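# Shelve shaker and pepper bottle upright, close cabinet's left door

## Task

Place the spice shaker and the pepper bottle standing upright inside the cabinet that hangs above the worktop, then close that cabinet's left door; when finished, no part of the robot may still be in contact with the door.

## Robot and tools

ROBOT. There are two arms, left_arm and right_arm, each with six joints and a parallel gripper. In the scene frame, left_arm stands on the +y side (image sides may not match). Calibrated bases in the scene frame: left_arm at (-0.035, +0.315, 0) m, right_arm at (-0.016, -0.321, 0) m, both turned only slightly about z, with +z up.

FRAMES. Scene frame: origin at table-top height, midway between the nominal bases; +x points out over the table, +z up. Each arm reports its end_effector_position (m) and end_effector_quat_wxyz in its own base frame. Wrist camera poses are also given in the carrying arm's base frame. Reported hand positions can be a few cm off, more at long reach. The gripper's fingers point along its +z, open and close along its y, and the reported point sits between the pads about 1 cm short of the tips.

ROW LAYOUT. Every command row has 14 numbers, each in [-1, 1]: seven for left_arm, then seven for right_arm, always both even if one arm stays still. Each arm's seven are, in this unusual order: waist, elbow, wrist yaw, shoulder, wrist pitch, wrist roll, then gripper opening. The six joint numbers are scaled offsets, not poses: 1.0 equals 1.264 rad (waist), 1.276 (elbow), 6.358 (wrist yaw), 1.32 (shoulder), 1.83 (wrist pitch), 7.625 (wrist roll). They are added to the Joint targets as they stood when the action or move began, not to the previous row, so repeating a value keeps moving the joint. Send 0 on an arm's joints to re-command its current targets. The opening number is absolute: +1 fully open, -1 closed; in between, the fingers go to the gap where grip_measured reads that value. Resending the current opening keeps a gripper as is; a 0 there is a real command (half open).

JOINT RANGES (rad): waist -2.880 to 2.880, shoulder 0.000 to 3.142, elbow 0.000 to 3.019, wrist pitch -1.693 to 1.571, wrist yaw -1.571 to 1.571, wrist roll -2.094 to 2.094. Real ends may differ by up to 0.084 rad. An action asking a joint more than 0.084 rad beyond its range is rejected for both arms; if the first action of a call fails that check, the whole call is rejected. Joints asked past a real end stop there and the result may say "joint sent to its limit". Joint speed is capped, and a joint target can only lead its measured angle by a fixed margin; a target set putting the gripper over 110 mm from where it is gets scaled back.

TOOLS.
execute_actions: actions is a list of actions; each action is a list of up to 15 rows, one row per 1/30 s step, the last row held to fill 15 steps (0.5 s). cameras picks images: omitted, null or ["all"] gives all, [] none. An empty actions list just reports everything.
move: target is one 14-number row or a list of up to 15 rows, all offsets from the same Joint targets at the call's start. All joints move in step along paths taking 0.5 s to 10 s. speed (rad/s, 0.01 to 2, default 0.5) limits the joint with farthest to go; one value or one per target. blend (rad) rounds corners between listed targets. opening_speed (0.2 or more per second on the -1..+1 scale) ramps grippers gradually; use a low value to close on fragile items. blocking=false returns after about 0.5 s while the move continues. Moves do not avoid obstacles or the other arm. Its result adds a "move:" line: done, off_target (resting over 0.035 rad from target), moving, held, or fault, possibly limits=held, plus each lagging arm's worst joint and error.
wait: seconds from 0 to 10; arms keep their last command; a running move continues.
stop: brakes a running move; faster moves need more room.
zoom_image: camera is cam_left_wrist or cam_right_wrist; region [x0, y0, x1, y1] pixels from the top-left, at most 504x504, on that camera's latest image.
finished_scene: scene is the current scene number (1 or 2); irreversible, moves to the next scene.

RESULTS. Joint positions (rad) and Joint velocities (rad/s) list each arm's joints in the row order, then the finger pad gap (m; 0.094 is fully open). Joint targets are the base for your next offsets. Tool commands shows present gripper commands. grip_measured is the measured opening on the command scale; empty it can read up to 1.6 mm wide, and around a firmly squeezed part about 3 mm narrower than the part. Joint torques follow the position order, include gravity, are noisy and offset; numbers 2 and 5 wrap at ±28 N m. "joint command not followed" means the clearance check altered targets. Cameras: cam_left_wrist and cam_right_wrist, both 896x504; calibration K, distortion and T_world_to_cam are supplied and may be slightly off.

CAUTIONS. Don't drop objects, open the gripper while a part is moving, slam or hit hard, or press hard; push the door shut gently. Keep the arms from striking each other, which can end the scene. Nothing may fall or be left off the table. If an arm is blocked and keeps pushing, command its targets back past its measured positions. Holding loads, stretching out or pushing against unreachable poses heats motors; MOTOR HOT appears near 85 °C, and at 100 °C an OVER-TEMPERATURE FAULT drops that arm for 30 to 60 s or more. Small external tugs on held parts can occur. Scene 1 is a practice run; finish with the robot clear of the door.

Each tool is called as name(argument=value, ...), one argument or row to a line, values as JSON.

## Session

I'll start by looking at the current state of the scene.

execute_actions(
  actions=[],
)

Scene clock: 0.00 s.
left_arm: end_effector_position=(+0.8319, +0.3666, +0.1923) grip_measured=+1.000 end_effector_quat_wxyz=(+0.614, -0.565, +0.532, +0.147) | right_arm: end_effector_position=(+0.3306, +0.1896, +0.3872) grip_measured=+1.000 end_effector_quat_wxyz=(-0.426, +0.760, -0.437, -0.222)
Joint names: [waist, elbow, wrist yaw, shoulder, wrist pitch, wrist roll]
Joint positions: left_arm=[0.287 2.104 -0.742 2.366 -0.018 -0.773 0.094] | right_arm=[0.138 1.273 -0.978 1.149 -1.423 -1.816 0.094]
Joint velocities: within noise
Joint torques (N m): no reading
Motor temperatures (°C): left_arm=[29 26 24 29 26 25 25] | right_arm=[24 25 27 25 27 23 25]
Heat: left arm: hottest waist 29 °C; right arm: hottest wrist pitch 27 °C.
Joint targets: left_arm=[0.287 2.124 -0.742 2.383 -0.016 -0.773] | right_arm=[0.138 1.300 -0.978 1.149 -1.421 -1.815]
Tool commands: left_gripper/opening=+1.0 right_gripper/opening=+1.0

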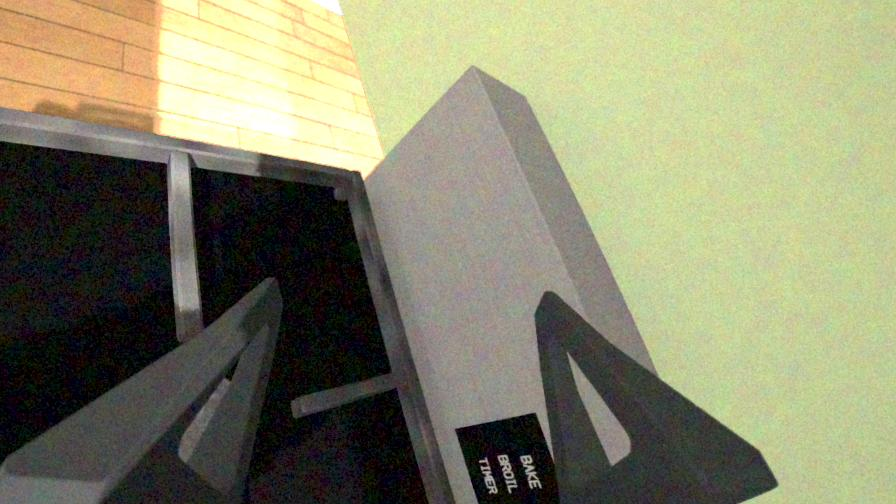

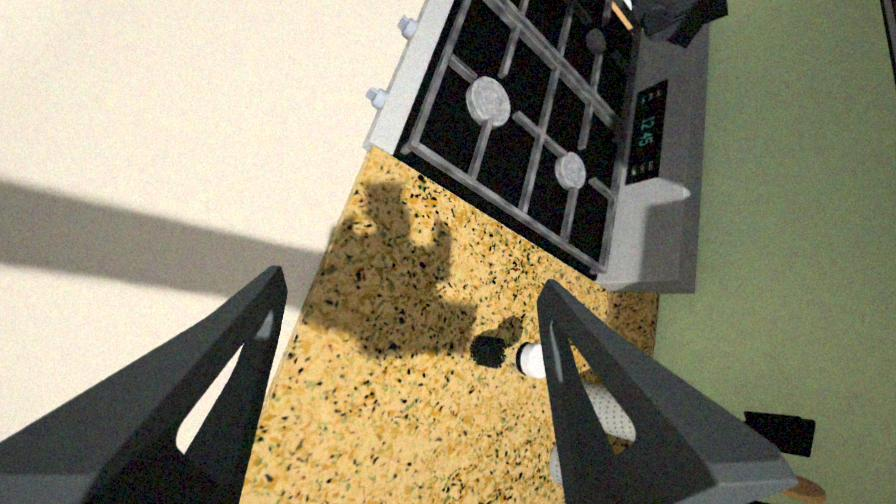

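zoom_image(
  camera="cam_right_wrist",
  region=[400, 280, 720, 504],
)

zoom_image(
  camera="cam_right_wrist",
  region=[596, 0, 896, 504],
)

zoom_image(
  camera="cam_left_wrist",
  region=[0, 0, 504, 504],
)

Scaled by 1.575 from the camera's 896x504 image, which has a finer 1280x720 frame.

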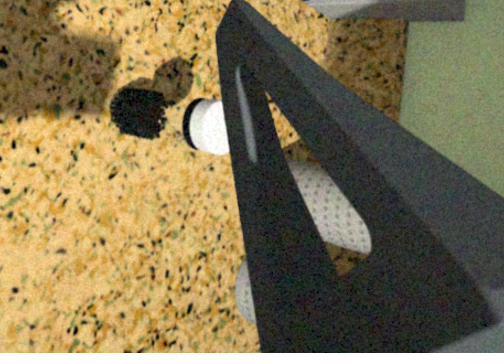

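Scaled by 1.000.

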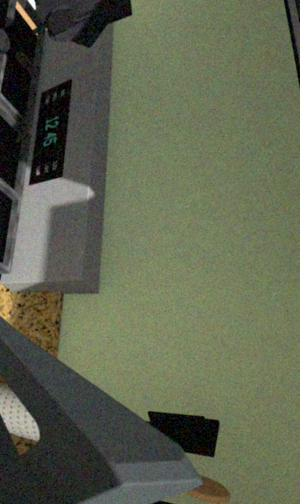

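Scaled by 1.000.

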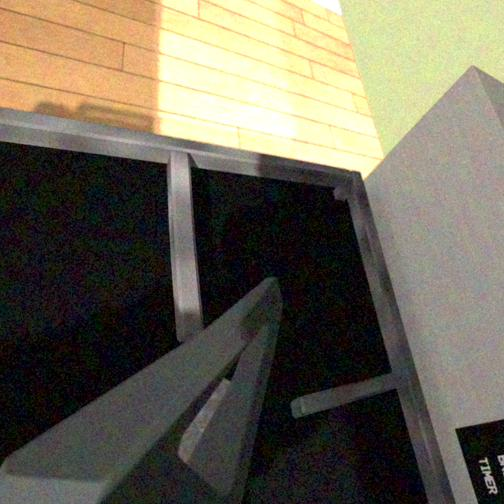

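move(
  target=[0, -0.2743, 0, -0.2273, 0, 0, 1, -0.1092, 0, 0.1538, -0.2644, 0.4645, 0.2382, 1],
  speed=0.8,
)

Scene clock: 8.93 s.
left_arm: end_effector_position=(+0.7573, +0.3445, +0.2480) grip_measured=+1.000 end_effector_quat_wxyz=(+0.600, -0.565, +0.545, +0.155) | right_arm: end_effector_position=(+0.3933, +0.0061, +0.5929) grip_measured=+1.000 end_effector_quat_wxyz=(+0.663, -0.010, +0.749, +0.003)
Joint positions: left_arm=[0.287 1.787 -0.742 2.09 -0.018 -0.773 0.094] | right_arm=[0.015 1.273 -0.004 0.805 -0.59 -0.009 0.094]
Joint torques (N m): left_arm=[1.38 9.58 -0.13 -18.9 1.44 0.16] | right_arm=[-0.97 13.82 0.11 -2.49 2.74 0.2]
Joint targets: left_arm=[0.287 1.774 -0.742 2.082 -0.016 -0.773] | right_arm=[0.001 1.300 -0.001 0.800 -0.571 0.001]
move: done
camera_calibration:
cam_left_wrist: T_world_to_cam=[[0.701037, -0.308762, 0.642817, -0.598884], [-0.0154796, -0.907785, -0.419151, 0.449472], [0.712957, 0.28389, -0.64117, -0.353741], [0, 0, 0, 1]]
cam_right_wrist: T_world_to_cam=[[-0.0227177, -0.989889, 0.140014, -0.0790867], [-0.769079, -0.0721761, -0.635066, 0.699327], [0.63875, -0.122109, -0.759663, 0.32643], [0, 0, 0, 1]]

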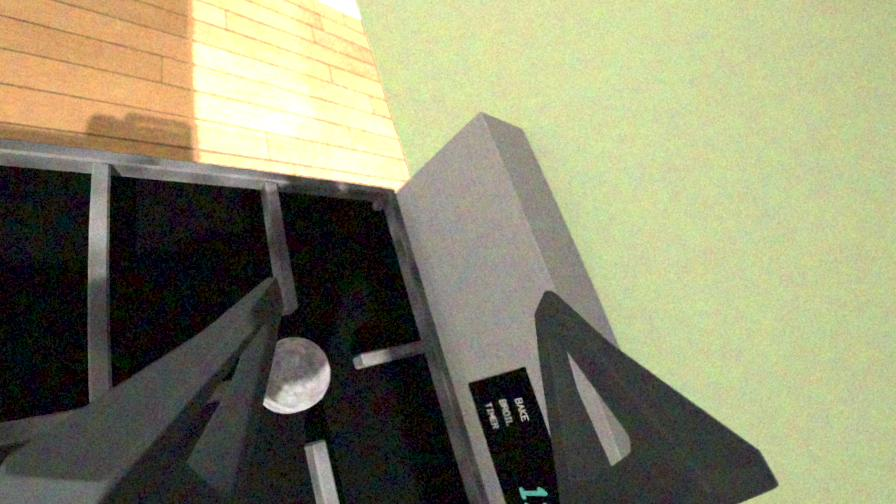

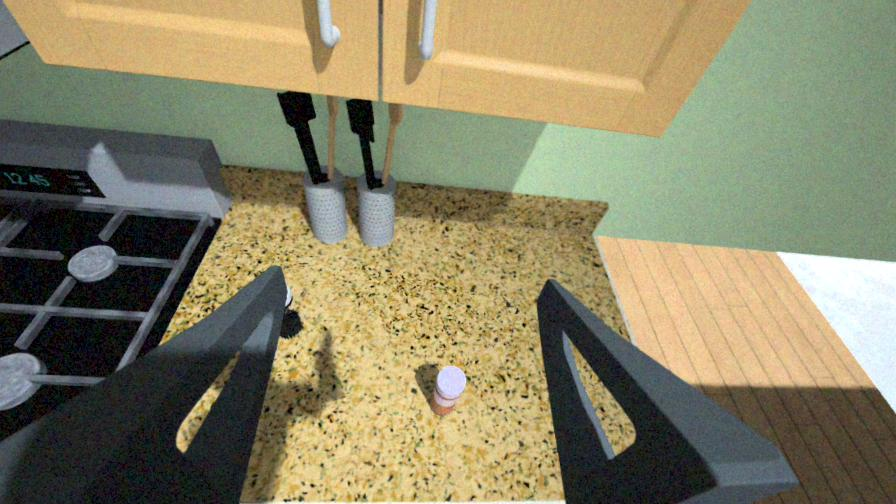

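zoom_image(
  camera="cam_right_wrist",
  region=[0, 0, 448, 252],
)

zoom_image(
  camera="cam_right_wrist",
  region=[300, 0, 748, 252],
)

zoom_image(
  camera="cam_right_wrist",
  region=[220, 220, 500, 460],
)

Scaled by 1.125 from the camera's 896x504 image, which has a finer 1280x720 frame.

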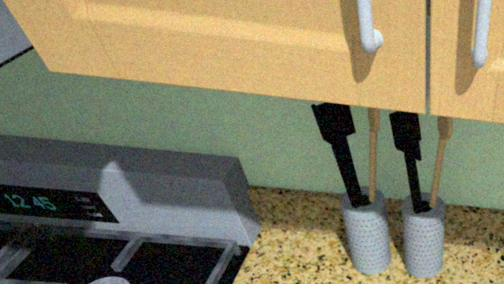

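Scaled by 1.125 from the camera's 896x504 image, which has a finer 1280x720 frame.

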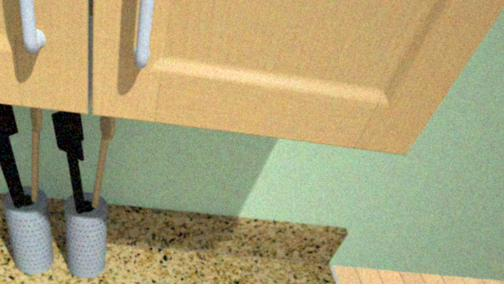

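Scaled by 1.800 from the camera's 896x504 image, which has a finer 1280x720 frame.

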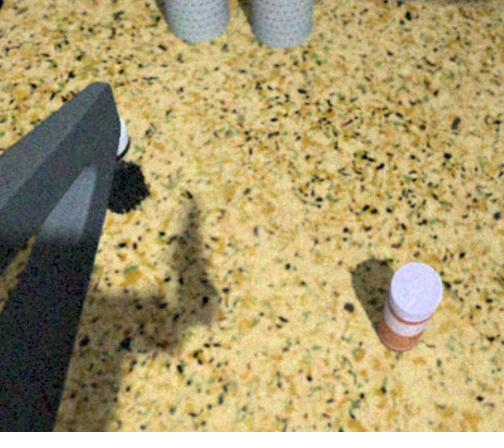

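move(
  target=[0, 0, 0, 0, 0, 0, 1, 0, -0.3918, 0, -0.2273, 0.4760, 0, 1],
  speed=0.8,
)

Scene clock: 15.33 s.
left_arm: end_effector_position=(+0.7573, +0.3445, +0.2480) grip_measured=+1.000 end_effector_quat_wxyz=(+0.600, -0.565, +0.545, +0.155) | right_arm: end_effector_position=(+0.2954, +0.0046, +0.6206) grip_measured=+1.000 end_effector_quat_wxyz=(+0.880, -0.007, +0.475, +0.004)
Joint positions: left_arm=[0.287 1.787 -0.742 2.09 -0.018 -0.773 0.094] | right_arm=[0.015 0.805 -0.004 0.509 0.284 -0.008 0.094]
Joint torques (N m): left_arm=[1.14 9.59 -0.13 -18.96 1.48 0.16] | right_arm=[-0.91 10.69 0.13 0.79 2 0.22]
Motor temperatures (°C): left_arm=[29 29 24 34 26 24 25] | right_arm=[24 28 27 25 27 23 25]
Heat: left arm: hottest shoulder 34 °C; right arm: hottest elbow 28 °C.
Joint targets: left_arm=[0.287 1.774 -0.742 2.082 -0.016 -0.773] | right_arm=[0.001 0.801 -0.001 0.500 0.300 0.001]
move: done
camera_calibration:
cam_left_wrist: T_world_to_cam=[[0.701037, -0.308762, 0.642817, -0.598884], [-0.0154796, -0.907785, -0.419151, 0.449472], [0.712957, 0.28389, -0.64117, -0.353741], [0, 0, 0, 1]]
cam_right_wrist: T_world_to_cam=[[-0.103882, -0.991197, 0.0820759, -0.0266875], [-0.176667, -0.0628206, -0.982264, 0.681882], [0.978773, -0.11654, -0.168586, -0.057456], [0, 0, 0, 1]]

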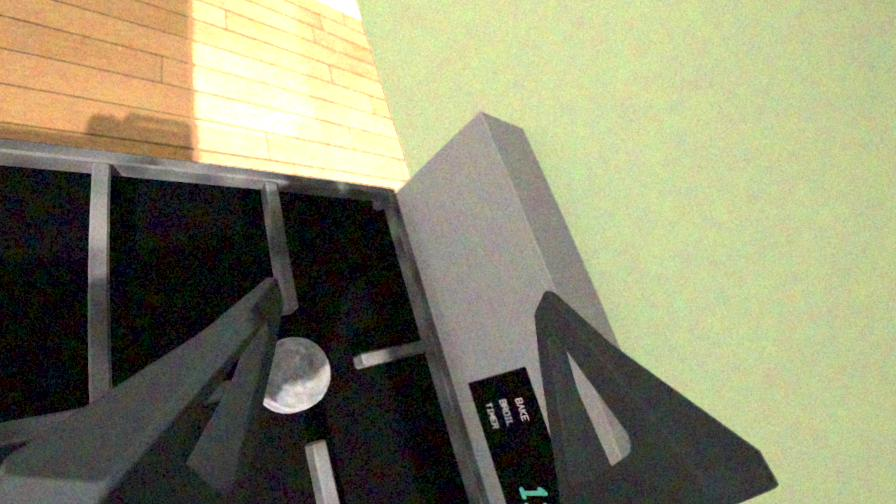

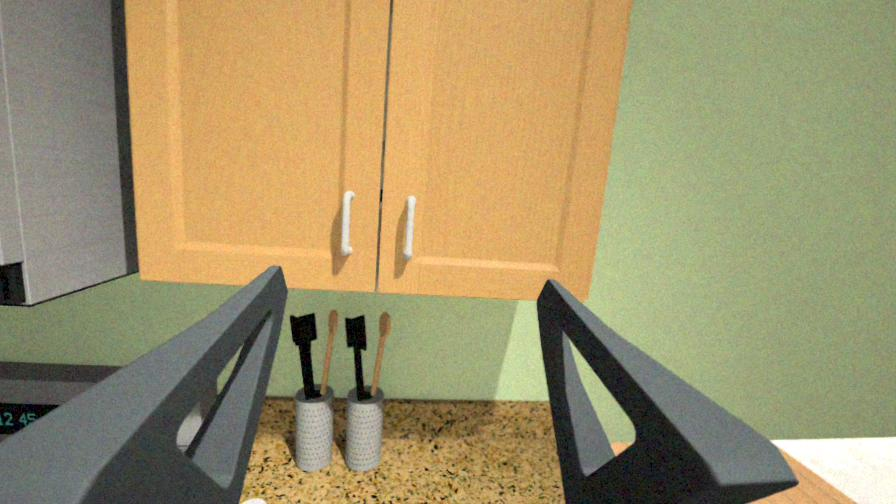

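move(
  target=[-0.2271, -1.0, 0.1167, -0.6682, 0.3366, 0.1014, 1, 0.2366, 0.3910, 0, 0.2273, -0.4754, 0, 1],
  speed=0.8,
)

Scene clock: 21.03 s.
left_arm: end_effector_position=(+0.4883, +0.0037, +0.2358) grip_measured=+1.000 end_effector_quat_wxyz=(+0.667, -0.007, +0.745, +0.000) | right_arm: end_effector_position=(+0.3763, +0.1103, +0.5843) grip_measured=+1.000 end_effector_quat_wxyz=(+0.659, -0.110, +0.738, +0.093)
Joint positions: left_arm=[0.008 0.511 -0.002 1.208 0.586 -0.01 0.094] | right_arm=[0.285 1.237 -0.003 0.789 -0.562 -0.008 0.094]
Joint torques (N m): left_arm=[0.67 8.12 0.08 -6.01 2.13 0.18] | right_arm=[0.67 17.09 0.11 -0.85 1.47 0.23]
Joint targets: left_arm=[0.000 0.499 0.000 1.200 0.601 0.000] | right_arm=[0.299 1.299 -0.001 0.800 -0.570 0.001]
move: off_target (right_arm); right_arm: the elbow is farthest, 0.063 rad from its target
camera_calibration:
cam_left_wrist: T_world_to_cam=[[-0.047092, -0.985202, 0.164804, -0.0271723], [-0.754891, -0.0729461, -0.651781, 0.543624], [0.654157, -0.155103, -0.740285, -0.0192812], [0, 0, 0, 1]]
cam_right_wrist: T_world_to_cam=[[0.240385, -0.960719, 0.138686, -0.0765249], [-0.717703, -0.272109, -0.640982, 0.694459], [0.653542, 0.0545476, -0.754922, 0.315727], [0, 0, 0, 1]]

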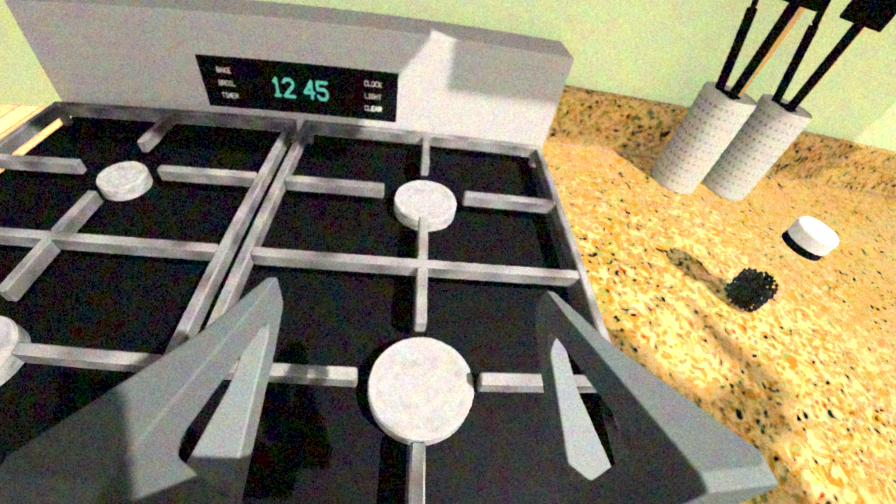

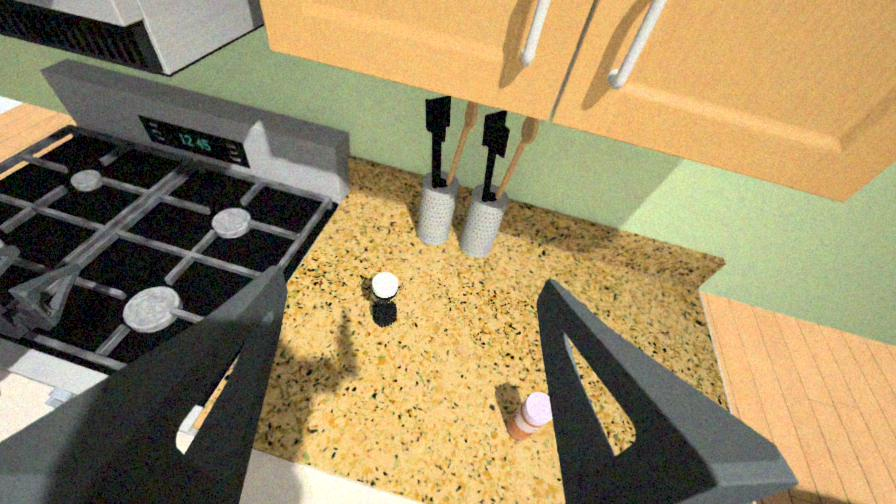

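zoom_image(
  camera="cam_right_wrist",
  region=[320, 240, 460, 360],
)

zoom_image(
  camera="cam_right_wrist",
  region=[460, 360, 600, 480],
)

zoom_image(
  camera="cam_left_wrist",
  region=[640, 160, 896, 360],
)

zoom_image(
  camera="cam_right_wrist",
  region=[0, 0, 400, 240],
)

Scaled by 3.600 from the camera's 896x504 image, which has a finer 1280x720 frame.

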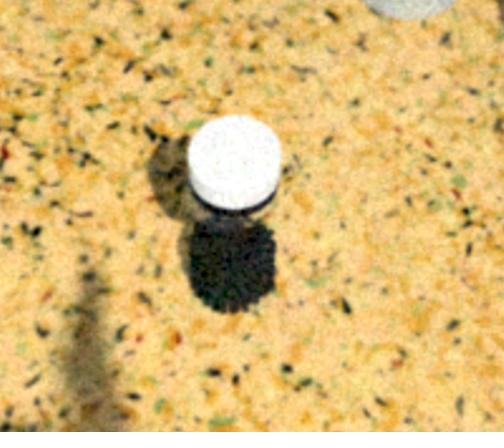

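Scaled by 3.600 from the camera's 896x504 image, which has a finer 1280x720 frame.

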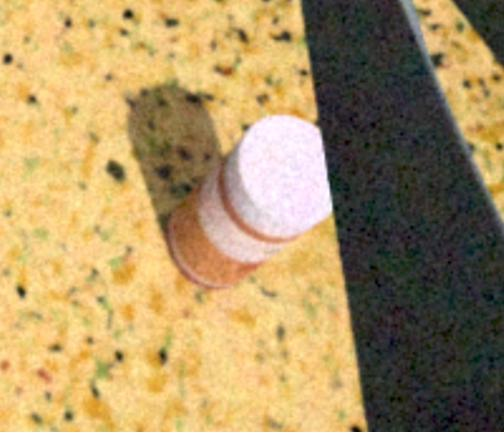

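Scaled by 1.969 from the camera's 896x504 image, which has a finer 1280x720 frame.

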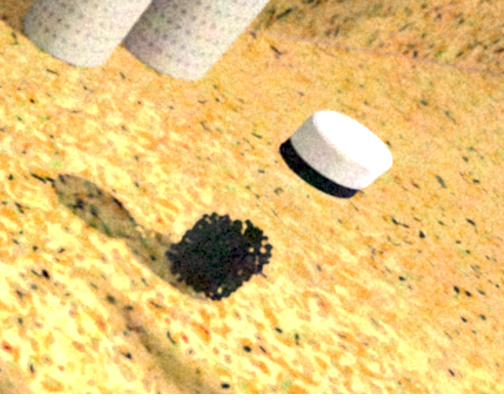

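Scaled by 1.260 from the camera's 896x504 image, which has a finer 1280x720 frame.

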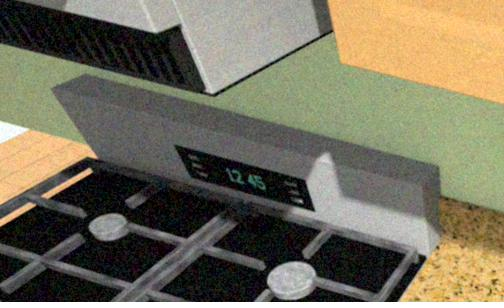

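move(
  target=[0, 0, 0, 0, 0, 0, 1, -0.0687, 0.2045, 0.03353, 0.3523, 0.1769, 0, 0.0],
  speed=0.6,
)

Scene clock: 26.37 s.
left_arm: end_effector_position=(+0.4882, +0.0037, +0.2356) grip_measured=+1.000 end_effector_quat_wxyz=(+0.666, -0.007, +0.745, +0.000) | right_arm: end_effector_position=(+0.5783, +0.0953, +0.5948) grip_measured=+0.003 end_effector_quat_wxyz=(+0.698, -0.011, +0.716, +0.001)
Joint positions: left_arm=[0.008 0.51 -0.002 1.208 0.586 -0.009 0.094] | right_arm=[0.225 1.499 0.209 1.262 -0.263 -0.008 0.047]
Joint torques (N m): left_arm=[0.62 8.18 0.08 -6.01 2.17 0.21] | right_arm=[-1.2 17.61 0.13 -9.23 2.48 0.25]
Joint targets: left_arm=[0.000 0.499 0.000 1.200 0.600 0.000] | right_arm=[0.213 1.560 0.213 1.265 -0.246 0.001]
move: off_target (right_arm); right_arm: the elbow is farthest, 0.061 rad from its target
camera_calibration:
cam_left_wrist: T_world_to_cam=[[-0.0471118, -0.985322, 0.164078, -0.0269631], [-0.755151, -0.0723899, -0.651542, 0.54348], [0.653856, -0.154599, -0.740656, -0.0191322], [0, 0, 0, 1]]
cam_right_wrist: T_world_to_cam=[[-0.0388937, -0.989343, 0.140311, 0.0222988], [-0.705127, -0.0723189, -0.705383, 0.854084], [0.708013, -0.126372, -0.6948, 0.142373], [0, 0, 0, 1]]

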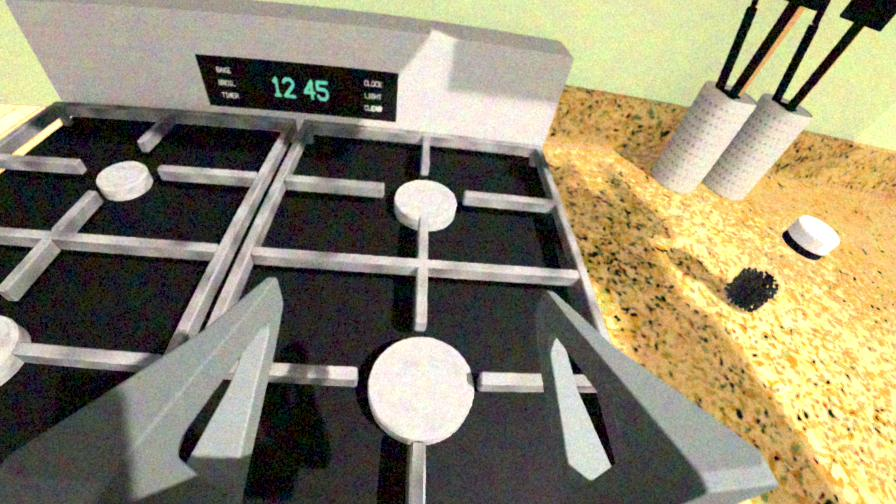

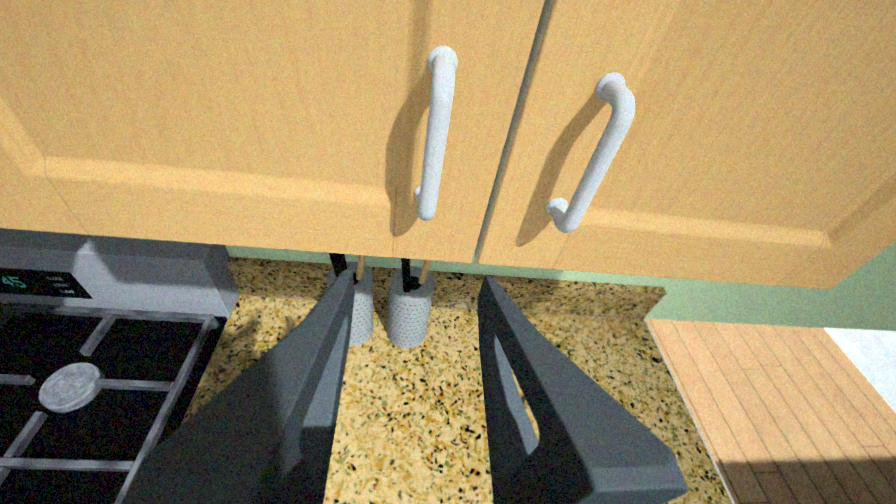

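move(
  target=[
    [-0.5626, 0, 0, 0, 0, 0, 0.2, -0.2872, -0.8777, -0.0335, -0.2720, 0.2803, 0, 1.0],
    [-0.5626, 1.0, -0.0132, 0.4396, -0.0842, 0, 0.2, -0.2872, -0.8777, -0.0335, -0.2720, 0.2803, 0, 1.0],
  ],
  speed=0.7,
)

Scene clock: 34.53 s.
left_arm: end_effector_position=(+0.5882, -0.4827, +0.5819) grip_measured=+0.203 end_effector_quat_wxyz=(+0.795, +0.152, +0.520, -0.273) | right_arm: end_effector_position=(+0.4207, -0.0593, +0.2410) grip_measured=+0.997 end_effector_quat_wxyz=(+0.620, +0.052, +0.782, -0.046)
Joint positions: left_arm=[-0.705 1.72 -0.082 1.748 0.456 -0.008 0.057] | right_arm=[-0.138 0.441 0.003 0.919 0.249 -0.008 0.094]
Joint torques (N m): left_arm=[0.67 15.87 -0.04 -12.34 0.9 0.21] | right_arm=[-0.5 11.15 -0.17 -4.48 2.58 0.23]
Joint targets: left_arm=[-0.711 1.775 -0.084 1.781 0.446 0.000] | right_arm=[-0.150 0.440 0.000 0.906 0.267 0.001]
move: off_target (left_arm); left_arm: the elbow is farthest, 0.055 rad from its target
camera_calibration:
cam_left_wrist: T_world_to_cam=[[-0.685199, -0.713757, 0.145099, -0.0409], [-0.311967, 0.107583, -0.943982, 0.805746], [0.658164, -0.692082, -0.296385, -0.423811], [0, 0, 0, 1]]
cam_right_wrist: T_world_to_cam=[[-0.165038, -0.975809, 0.143384, -0.0340557], [-0.833832, 0.0603997, -0.548704, 0.50646], [0.52677, -0.210115, -0.823629, 0.0909968], [0, 0, 0, 1]]

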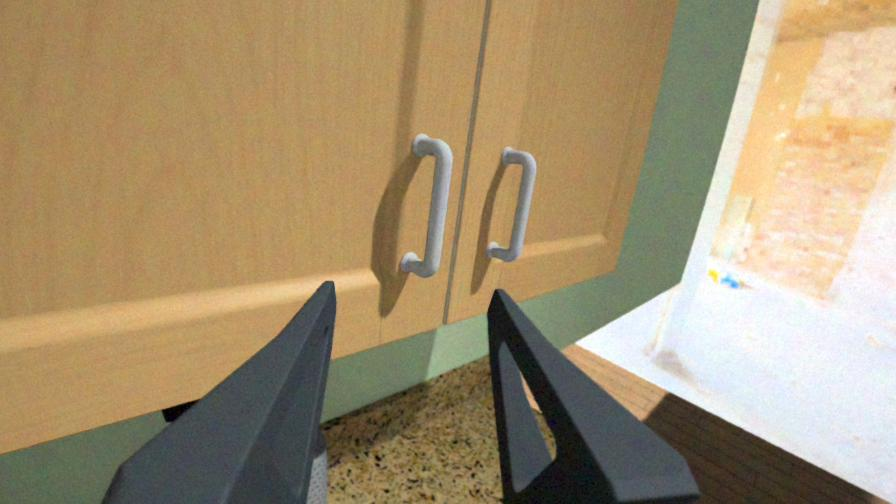

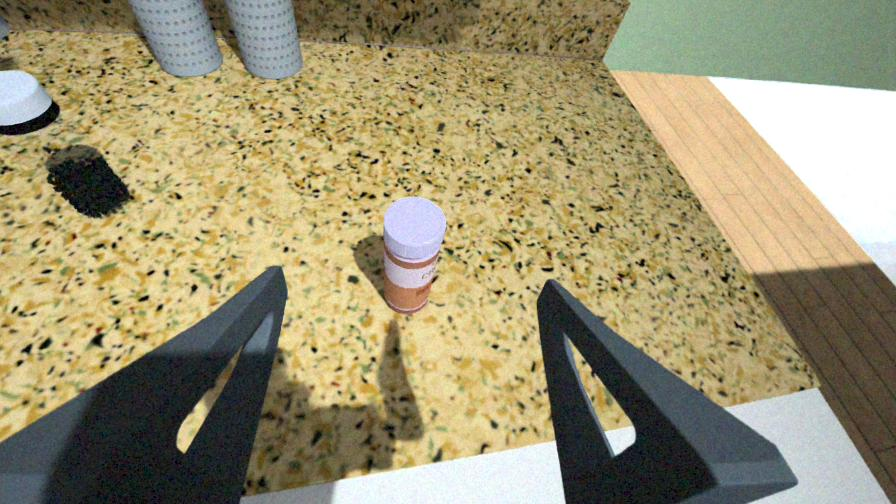

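move(
  target=[-0.0111, 0.1160, 0.00377, 0.0576, -0.0798, 0, 0.2, 0, 0, 0, 0, 0, 0, 1.0],
  speed=0.3,
  cameras=["cam_left_wrist"],
)

Scene clock: 39.03 s.
left_arm: end_effector_position=(+0.6056, -0.5148, +0.5814) grip_measured=+0.203 end_effector_quat_wxyz=(+0.773, +0.174, +0.545, -0.274) | right_arm: end_effector_position=(+0.4207, -0.0593, +0.2410) grip_measured=+0.997 end_effector_quat_wxyz=(+0.620, +0.052, +0.782, -0.046)
Joint positions: left_arm=[-0.717 1.867 -0.062 1.824 0.31 -0.008 0.057] | right_arm=[-0.138 0.441 0.003 0.919 0.249 -0.008 0.094]
Joint torques (N m): left_arm=[0.62 15.95 0.1 -13.04 0.94 0.21] | right_arm=[-0.79 11.1 -0.14 -4.84 2.54 0.18]
Joint targets: left_arm=[-0.725 1.923 -0.060 1.857 0.300 0.000] | right_arm=[-0.150 0.440 0.000 0.906 0.267 0.001]
move: off_target (left_arm); left_arm: the elbow is farthest, 0.056 rad from its target
camera_calibration:
cam_left_wrist: T_world_to_cam=[[-0.699723, -0.700126, 0.142168, -0.0343073], [-0.355282, 0.168369, -0.919471, 0.857399], [0.619809, -0.693884, -0.366553, -0.394449], [0, 0, 0, 1]]
Images, in order: cam_left_wrist.

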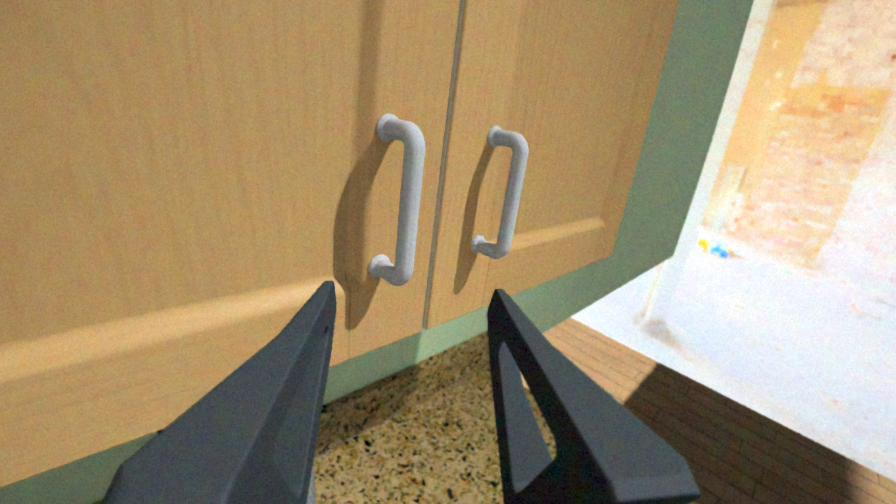

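move(
  target=[0, 0.2907, 0, 0.1553, -0.0904, 0, 0.2, 0, 0, 0, 0, 0, 0, 1.0],
  speed=0.25,
  cameras=["cam_left_wrist"],
)

Scene clock: 41.93 s.
left_arm: end_effector_position=(+0.6492, -0.5528, +0.6073) grip_measured=+0.203 end_effector_quat_wxyz=(+0.774, +0.174, +0.543, -0.275) | right_arm: end_effector_position=(+0.4207, -0.0593, +0.2410) grip_measured=+0.997 end_effector_quat_wxyz=(+0.620, +0.052, +0.782, -0.046)
Joint positions: left_arm=[-0.717 2.237 -0.062 2.025 0.145 -0.008 0.057] | right_arm=[-0.138 0.441 0.003 0.919 0.249 -0.008 0.094]
Joint torques (N m): left_arm=[0.56 15.77 0.09 -15.03 0.96 0.2] | right_arm=[-1.49 11.19 -0.1 -4.01 2.63 0.21]
Joint targets: left_arm=[-0.725 2.293 -0.060 2.062 0.135 0.000] | right_arm=[-0.150 0.440 0.000 0.906 0.267 0.001]
move: off_target (left_arm); left_arm: the elbow is farthest, 0.057 rad from its target
camera_calibration:
cam_left_wrist: T_world_to_cam=[[-0.700131, -0.69977, 0.141911, -0.033497], [-0.352636, 0.166061, -0.920908, 0.901017], [0.620857, -0.694799, -0.363029, -0.441715], [0, 0, 0, 1]]
Images, in order: cam_left_wrist.

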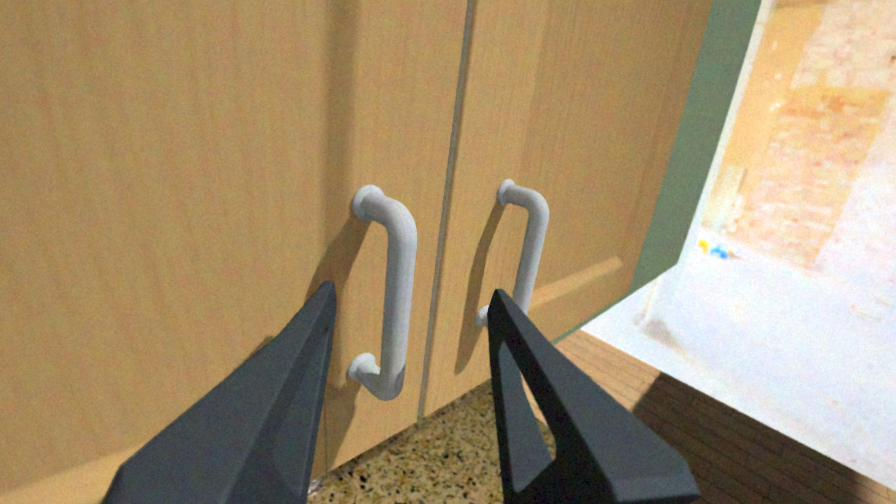

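move(
  target=[0, 0, 0, 0, 0, 0, -0.85, 0, 0, 0, 0, 0, 0, 1.0],
  opening_speed=0.5,
  cameras=["cam_left_wrist"],
)

Scene clock: 44.80 s.
left_arm: end_effector_position=(+0.6506, -0.5508, +0.6081) grip_measured=-0.843 end_effector_quat_wxyz=(+0.775, +0.172, +0.544, -0.273) | right_arm: end_effector_position=(+0.4207, -0.0593, +0.2410) grip_measured=+0.997 end_effector_quat_wxyz=(+0.620, +0.052, +0.782, -0.046)
Joint positions: left_arm=[-0.715 2.239 -0.067 2.025 0.144 -0.008 0.007] | right_arm=[-0.138 0.441 0.003 0.919 0.249 -0.008 0.094]
Joint torques (N m): left_arm=[0.32 15.69 0.26 -15.09 0.94 0.21] | right_arm=[-1.61 11.03 -0.11 -5.66 2.74 0.15]
Motor temperatures (°C): left_arm=[29 34 24 34 26 24 25] | right_arm=[23 31 26 25 27 23 25]
Joint targets: left_arm=[-0.725 2.293 -0.060 2.062 0.135 0.000] | right_arm=[-0.150 0.440 0.000 0.906 0.267 0.001]
move: off_target (left_arm); left_arm: the elbow is farthest, 0.054 rad from its target
camera_calibration:
cam_left_wrist: T_world_to_cam=[[-0.69563, -0.704082, 0.142718, -0.0370453], [-0.353475, 0.1625, -0.921222, 0.90069], [0.625424, -0.691276, -0.361915, -0.442579], [0, 0, 0, 1]]
Images, in order: cam_left_wrist.

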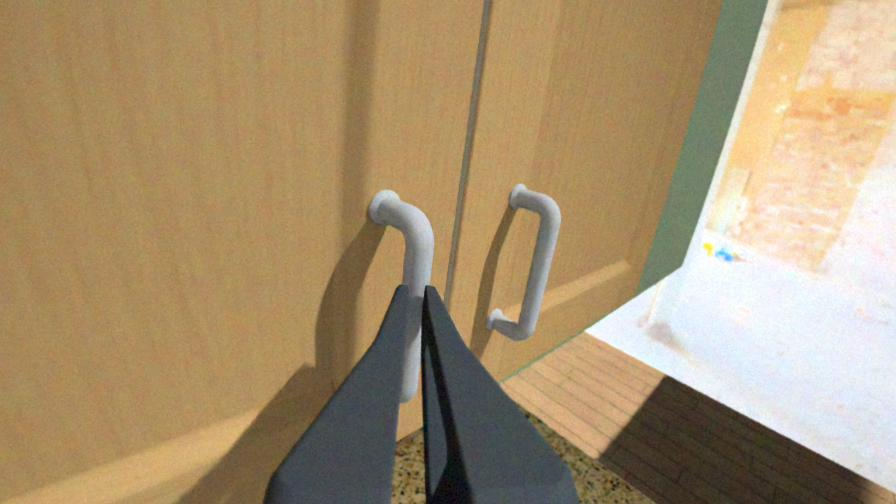

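zoom_image(
  camera="cam_left_wrist",
  region=[340, 170, 500, 430],
)

Scaled by 1.938 from the camera's 896x504 image, which has a finer 1280x720 frame.

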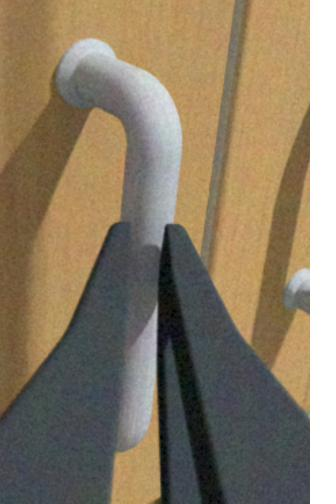

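move(
  target=[0, 0, 0, 0, 0, 0, -1.0, 0, 0, 0, 0, 0, 0, 1.0],
  opening_speed=0.4,
  cameras=[],
)

Scene clock: 46.43 s.
left_arm: end_effector_position=(+0.6495, -0.5494, +0.6106) grip_measured=-0.985 end_effector_quat_wxyz=(+0.775, +0.171, +0.544, -0.272) | right_arm: end_effector_position=(+0.4207, -0.0593, +0.2410) grip_measured=+0.997 end_effector_quat_wxyz=(+0.620, +0.052, +0.782, -0.046)
Joint positions: left_arm=[-0.715 2.239 -0.069 2.02 0.138 -0.007 0.001] | right_arm=[-0.138 0.441 0.003 0.919 0.249 -0.008 0.094]
Joint torques (N m): left_arm=[0.32 15.66 0.32 -14.86 1.16 0.2] | right_arm=[-0.97 10.95 -0.16 -5.13 2.65 0.19]
Joint targets: left_arm=[-0.725 2.293 -0.060 2.061 0.135 0.000] | right_arm=[-0.150 0.440 0.000 0.906 0.267 0.001]
move: off_target (left_arm); left_arm: the elbow is farthest, 0.054 rad from its target

wait(
  seconds=0.1,
  cameras=["cam_left_wrist"],
)

zoom_image(
  camera="cam_left_wrist",
  region=[320, 150, 520, 450],
)

Scene clock: 46.63 s.
left_arm: end_effector_position=(+0.6495, -0.5494, +0.6106) grip_measured=-0.985 end_effector_quat_wxyz=(+0.775, +0.171, +0.544, -0.272) | right_arm: end_effector_position=(+0.4207, -0.0593, +0.2410) grip_measured=+0.997 end_effector_quat_wxyz=(+0.620, +0.052, +0.782, -0.046)
Joint positions: left_arm=[-0.715 2.239 -0.069 2.02 0.138 -0.007 0.001] | right_arm=[-0.138 0.441 0.003 0.919 0.249 -0.008 0.094]
Joint torques (N m): left_arm=[0.5 15.71 0.32 -14.74 1.17 0.2] | right_arm=[-1.49 10.97 -0.15 -5.19 2.51 0.23]
Joint targets: left_arm=[-0.725 2.293 -0.060 2.061 0.135 0.000] | right_arm=[-0.150 0.440 0.000 0.906 0.267 0.001]
Tool commands: left_gripper/opening=-1.0 right_gripper/opening=+1.0
wait: 0.10 s; at rest by 0.07 s
camera_calibration:
cam_left_wrist: T_world_to_cam=[[-0.693995, -0.705758, 0.142397, -0.0389711], [-0.354437, 0.162743, -0.920809, 0.902868], [0.626694, -0.689507, -0.36309, -0.439189], [0, 0, 0, 1]]
Images, in order: cam_left_wrist.

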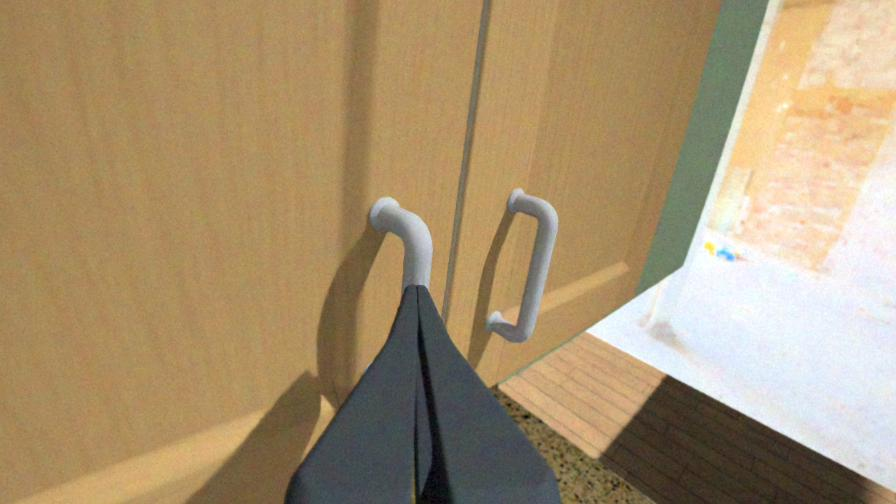

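Scaled by 1.680 from the camera's 896x504 image, which has a finer 1280x720 frame.

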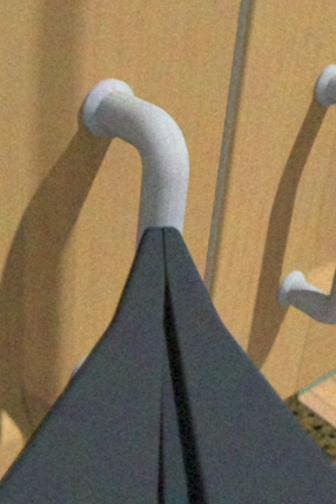

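move(
  target=[
    [0, 0, 0, 0, 0, 0, 0.0, 0, 0, 0, 0, 0, 0, 1.0],
    [0, 0.0839, 0, 0.0447, -0.0290, 0, 0.0, 0, 0, 0, 0, 0, 0, 1.0],
  ],
  speed=0.2,
  cameras=["cam_left_wrist"],
)

Scene clock: 49.33 s.
left_arm: end_effector_position=(+0.6601, -0.5606, +0.6117) grip_measured=-0.003 end_effector_quat_wxyz=(+0.774, +0.175, +0.544, -0.273) | right_arm: end_effector_position=(+0.4207, -0.0593, +0.2410) grip_measured=+0.997 end_effector_quat_wxyz=(+0.620, +0.052, +0.782, -0.046)
Joint positions: left_arm=[-0.716 2.346 -0.062 2.083 0.091 -0.006 0.047] | right_arm=[-0.138 0.441 0.003 0.919 0.249 -0.008 0.094]
Joint torques (N m): left_arm=[0.44 15.61 0.09 -15.62 0.92 0.19] | right_arm=[-0.97 11.14 -0.19 -4.54 2.43 0.21]
Joint targets: left_arm=[-0.725 2.400 -0.060 2.121 0.082 0.000] | right_arm=[-0.150 0.440 0.000 0.906 0.267 0.001]
move: off_target (left_arm); left_arm: the elbow is farthest, 0.054 rad from its target
camera_calibration:
cam_left_wrist: T_world_to_cam=[[-0.698404, -0.701881, 0.139984, -0.0330639], [-0.353682, 0.168428, -0.920077, 0.911765], [0.622207, -0.692095, -0.365873, -0.449949], [0, 0, 0, 1]]
Images, in order: cam_left_wrist.

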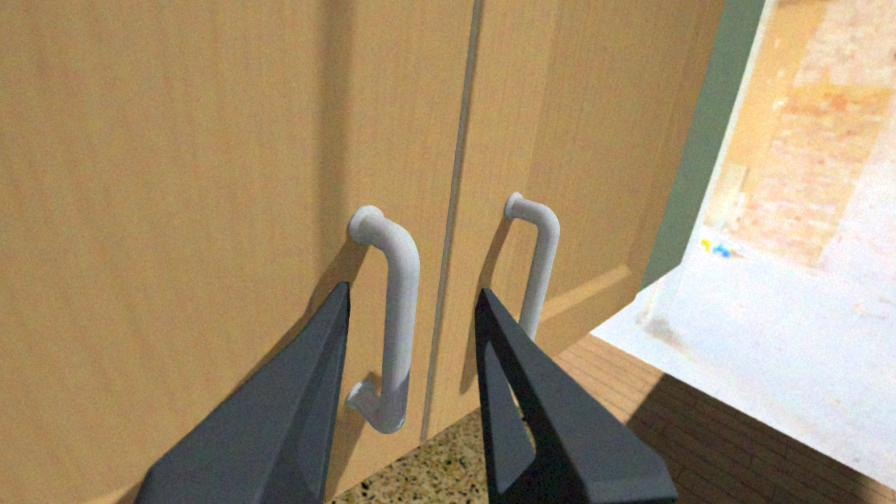

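move(
  target=[0.0229, 0.0400, 0.0024, 0.0235, -0.0120, 0, 0.0, 0, 0, 0, 0, 0, 0, 1.0],
  speed=0.2,
  cameras=["cam_left_wrist"],
)

Scene clock: 50.80 s.
left_arm: end_effector_position=(+0.6625, -0.5645, +0.6161) grip_measured=-0.003 end_effector_quat_wxyz=(+0.773, +0.180, +0.541, -0.278) | right_arm: end_effector_position=(+0.4207, -0.0593, +0.2410) grip_measured=+0.997 end_effector_quat_wxyz=(+0.620, +0.052, +0.782, -0.046)
Joint positions: left_arm=[-0.714 2.396 -0.045 2.108 0.07 -0.006 0.047] | right_arm=[-0.138 0.441 0.003 0.919 0.249 -0.008 0.094]
Joint torques (N m): left_arm=[2.67 15.47 0.01 -15.79 0.95 0.2] | right_arm=[-0.09 10.97 -0.1 -3.9 2.81 0.16]
Joint targets: left_arm=[-0.696 2.451 -0.045 2.152 0.060 0.000] | right_arm=[-0.150 0.440 0.000 0.906 0.267 0.001]
move: off_target (left_arm); left_arm: the elbow is farthest, 0.055 rad from its target
camera_calibration:
cam_left_wrist: T_world_to_cam=[[-0.709517, -0.691903, 0.133622, -0.0178095], [-0.344567, 0.17523, -0.922263, 0.916389], [0.614702, -0.700403, -0.362735, -0.454123], [0, 0, 0, 1]]
Images, in order: cam_left_wrist.

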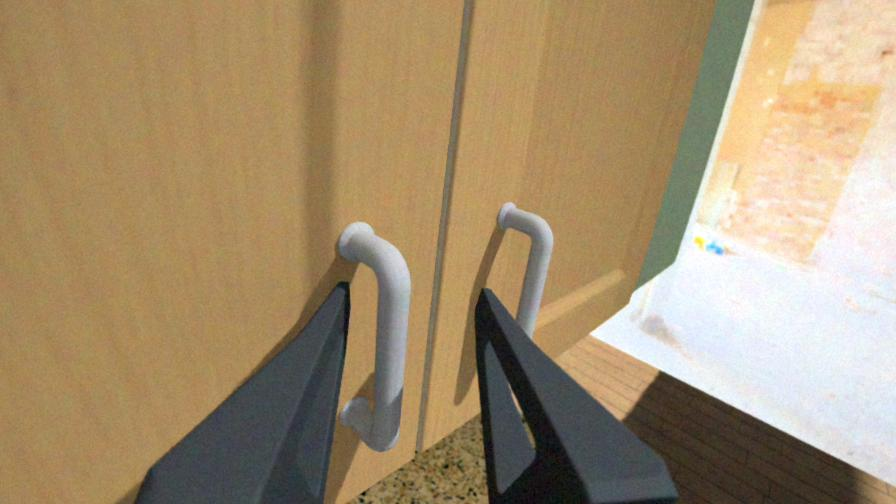

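move(
  target=[
    [0, 0, -0.0092, 0, 0, 0, 0.0, 0, 0, 0, 0, 0, 0, 1.0],
    [0, 0, -0.0092, 0, 0, 0, -0.75, 0, 0, 0, 0, 0, 0, 1.0],
  ],
  speed=0.2,
  opening_speed=0.6,
  cameras=["cam_left_wrist"],
)

Scene clock: 53.70 s.
left_arm: end_effector_position=(+0.6675, -0.5579, +0.6172) grip_measured=-0.745 end_effector_quat_wxyz=(+0.779, +0.160, +0.546, -0.265) | right_arm: end_effector_position=(+0.4207, -0.0593, +0.2410) grip_measured=+0.997 end_effector_quat_wxyz=(+0.620, +0.052, +0.782, -0.046)
Joint positions: left_arm=[-0.714 2.402 -0.095 2.11 0.069 -0.006 0.012] | right_arm=[-0.138 0.441 0.003 0.919 0.249 -0.008 0.094]
Joint torques (N m): left_arm=[2.61 14.99 -0.31 -15.68 0.94 0.21] | right_arm=[-0.62 10.88 -0.19 -4.66 2.47 0.23]
Joint targets: left_arm=[-0.696 2.451 -0.103 2.152 0.060 0.000] | right_arm=[-0.150 0.440 0.000 0.906 0.267 0.001]
move: off_target (left_arm); target 2's new numbers were sent with left_arm's elbow 0.052 rad from that target; left_arm: the elbow is farthest, 0.049 rad from its target
camera_calibration:
cam_left_wrist: T_world_to_cam=[[-0.675408, -0.721854, 0.150834, -0.0599756], [-0.360498, 0.144762, -0.921458, 0.911177], [0.643323, -0.676736, -0.358, -0.46099], [0, 0, 0, 1]]
Images, in order: cam_left_wrist.

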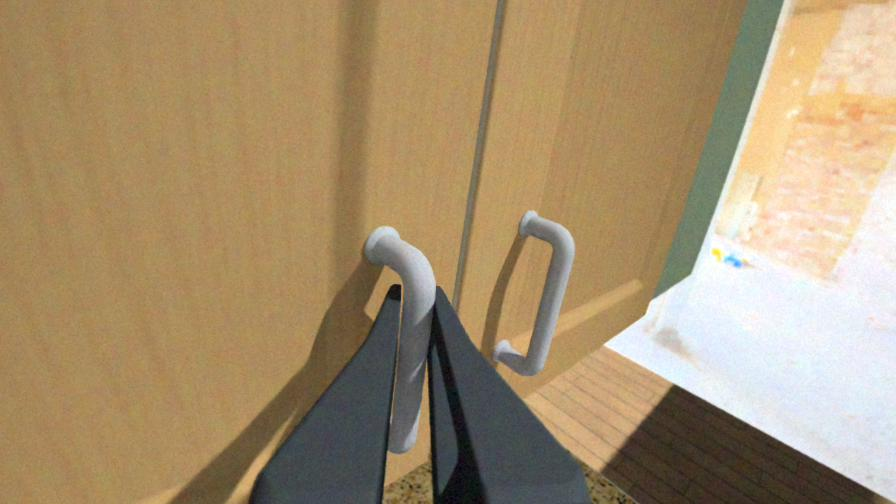

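move(
  target=[0, 0, 0, 0, 0, 0, -1.0, 0, 0, 0, 0, 0, 0, 1.0],
  opening_speed=0.4,
  cameras=["cam_left_wrist"],
)

Scene clock: 54.67 s.
left_arm: end_effector_position=(+0.6674, -0.5579, +0.6172) grip_measured=-0.792 end_effector_quat_wxyz=(+0.780, +0.163, +0.545, -0.261) | right_arm: end_effector_position=(+0.4207, -0.0593, +0.2410) grip_measured=+0.997 end_effector_quat_wxyz=(+0.620, +0.052, +0.782, -0.046)
Joint positions: left_arm=[-0.714 2.402 -0.094 2.11 0.069 0.004 0.01] | right_arm=[-0.138 0.441 0.003 0.919 0.249 -0.008 0.094]
Joint torques (N m): left_arm=[2.73 15.04 -0.31 -15.5 0.92 0.1] | right_arm=[-0.32 11.26 -0.18 -4.25 2.73 0.17]
Joint targets: left_arm=[-0.696 2.451 -0.103 2.152 0.060 0.000] | right_arm=[-0.150 0.440 0.000 0.906 0.267 0.001]
move: off_target (left_arm); left_arm: the elbow is farthest, 0.049 rad from its target
camera_calibration:
cam_left_wrist: T_world_to_cam=[[-0.673797, -0.725358, 0.140903, -0.0569415], [-0.355615, 0.151172, -0.922326, 0.912026], [0.647716, -0.671567, -0.359807, -0.459934], [0, 0, 0, 1]]
Images, in order: cam_left_wrist.

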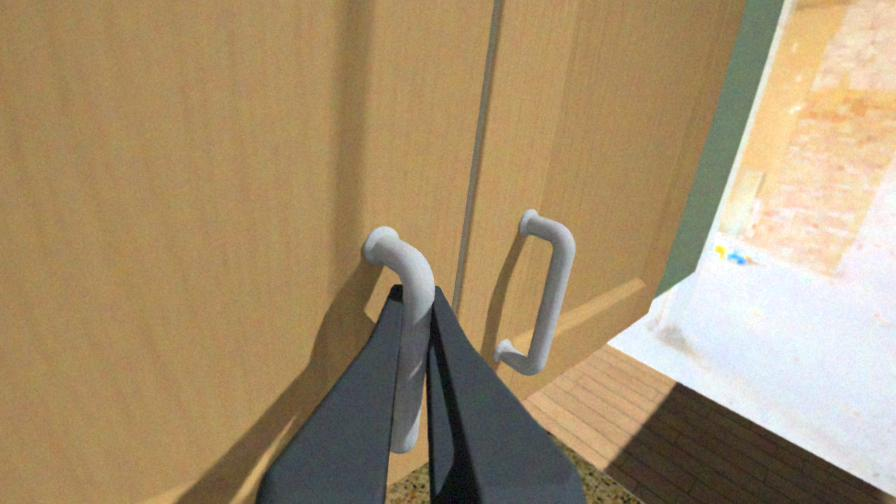

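move(
  target=[-0.0448, -0.3451, 0.0093, -0.2309, 0.0656, 0, -1.0, 0, 0, 0, 0, 0, 0, 1.0],
  speed=0.3,
  cameras=["cam_left_wrist"],
)

Scene clock: 58.30 s.
left_arm: end_effector_position=(+0.5979, -0.5398, +0.6161) grip_measured=-0.792 end_effector_quat_wxyz=(+0.763, +0.195, +0.547, -0.284) | right_arm: end_effector_position=(+0.4207, -0.0593, +0.2410) grip_measured=+0.997 end_effector_quat_wxyz=(+0.620, +0.052, +0.782, -0.046)
Joint positions: left_arm=[-0.743 2.028 -0.043 1.864 0.168 0.001 0.01] | right_arm=[-0.138 0.441 0.003 0.919 0.249 -0.008 0.094]
Joint torques (N m): left_arm=[0.32 9.42 -0.03 -17.03 1.88 0.11] | right_arm=[-0.56 11.11 -0.15 -5.25 2.47 0.21]
Joint targets: left_arm=[-0.753 2.011 -0.044 1.847 0.180 0.000] | right_arm=[-0.150 0.440 0.000 0.906 0.267 0.001]
move: done
camera_calibration:
cam_left_wrist: T_world_to_cam=[[-0.726961, -0.674571, 0.128381, -0.0235787], [-0.352585, 0.206254, -0.912767, 0.905518], [0.589247, -0.708811, -0.387782, -0.371089], [0, 0, 0, 1]]
Images, in order: cam_left_wrist.

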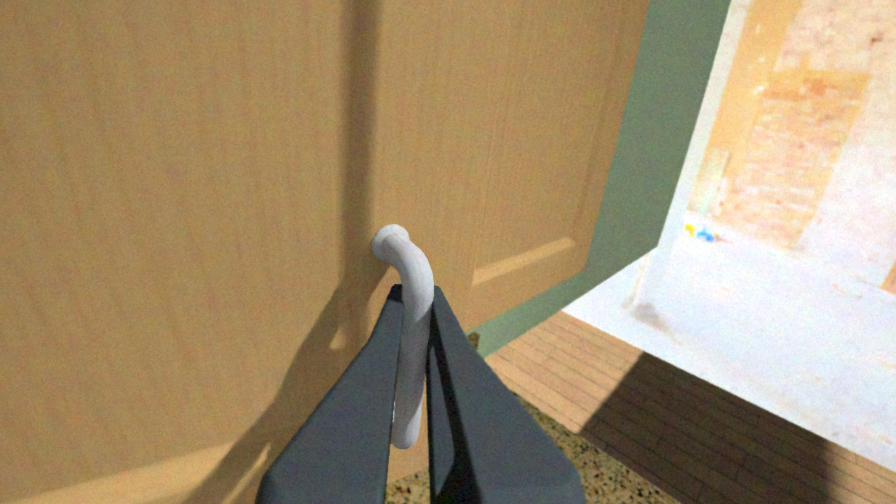

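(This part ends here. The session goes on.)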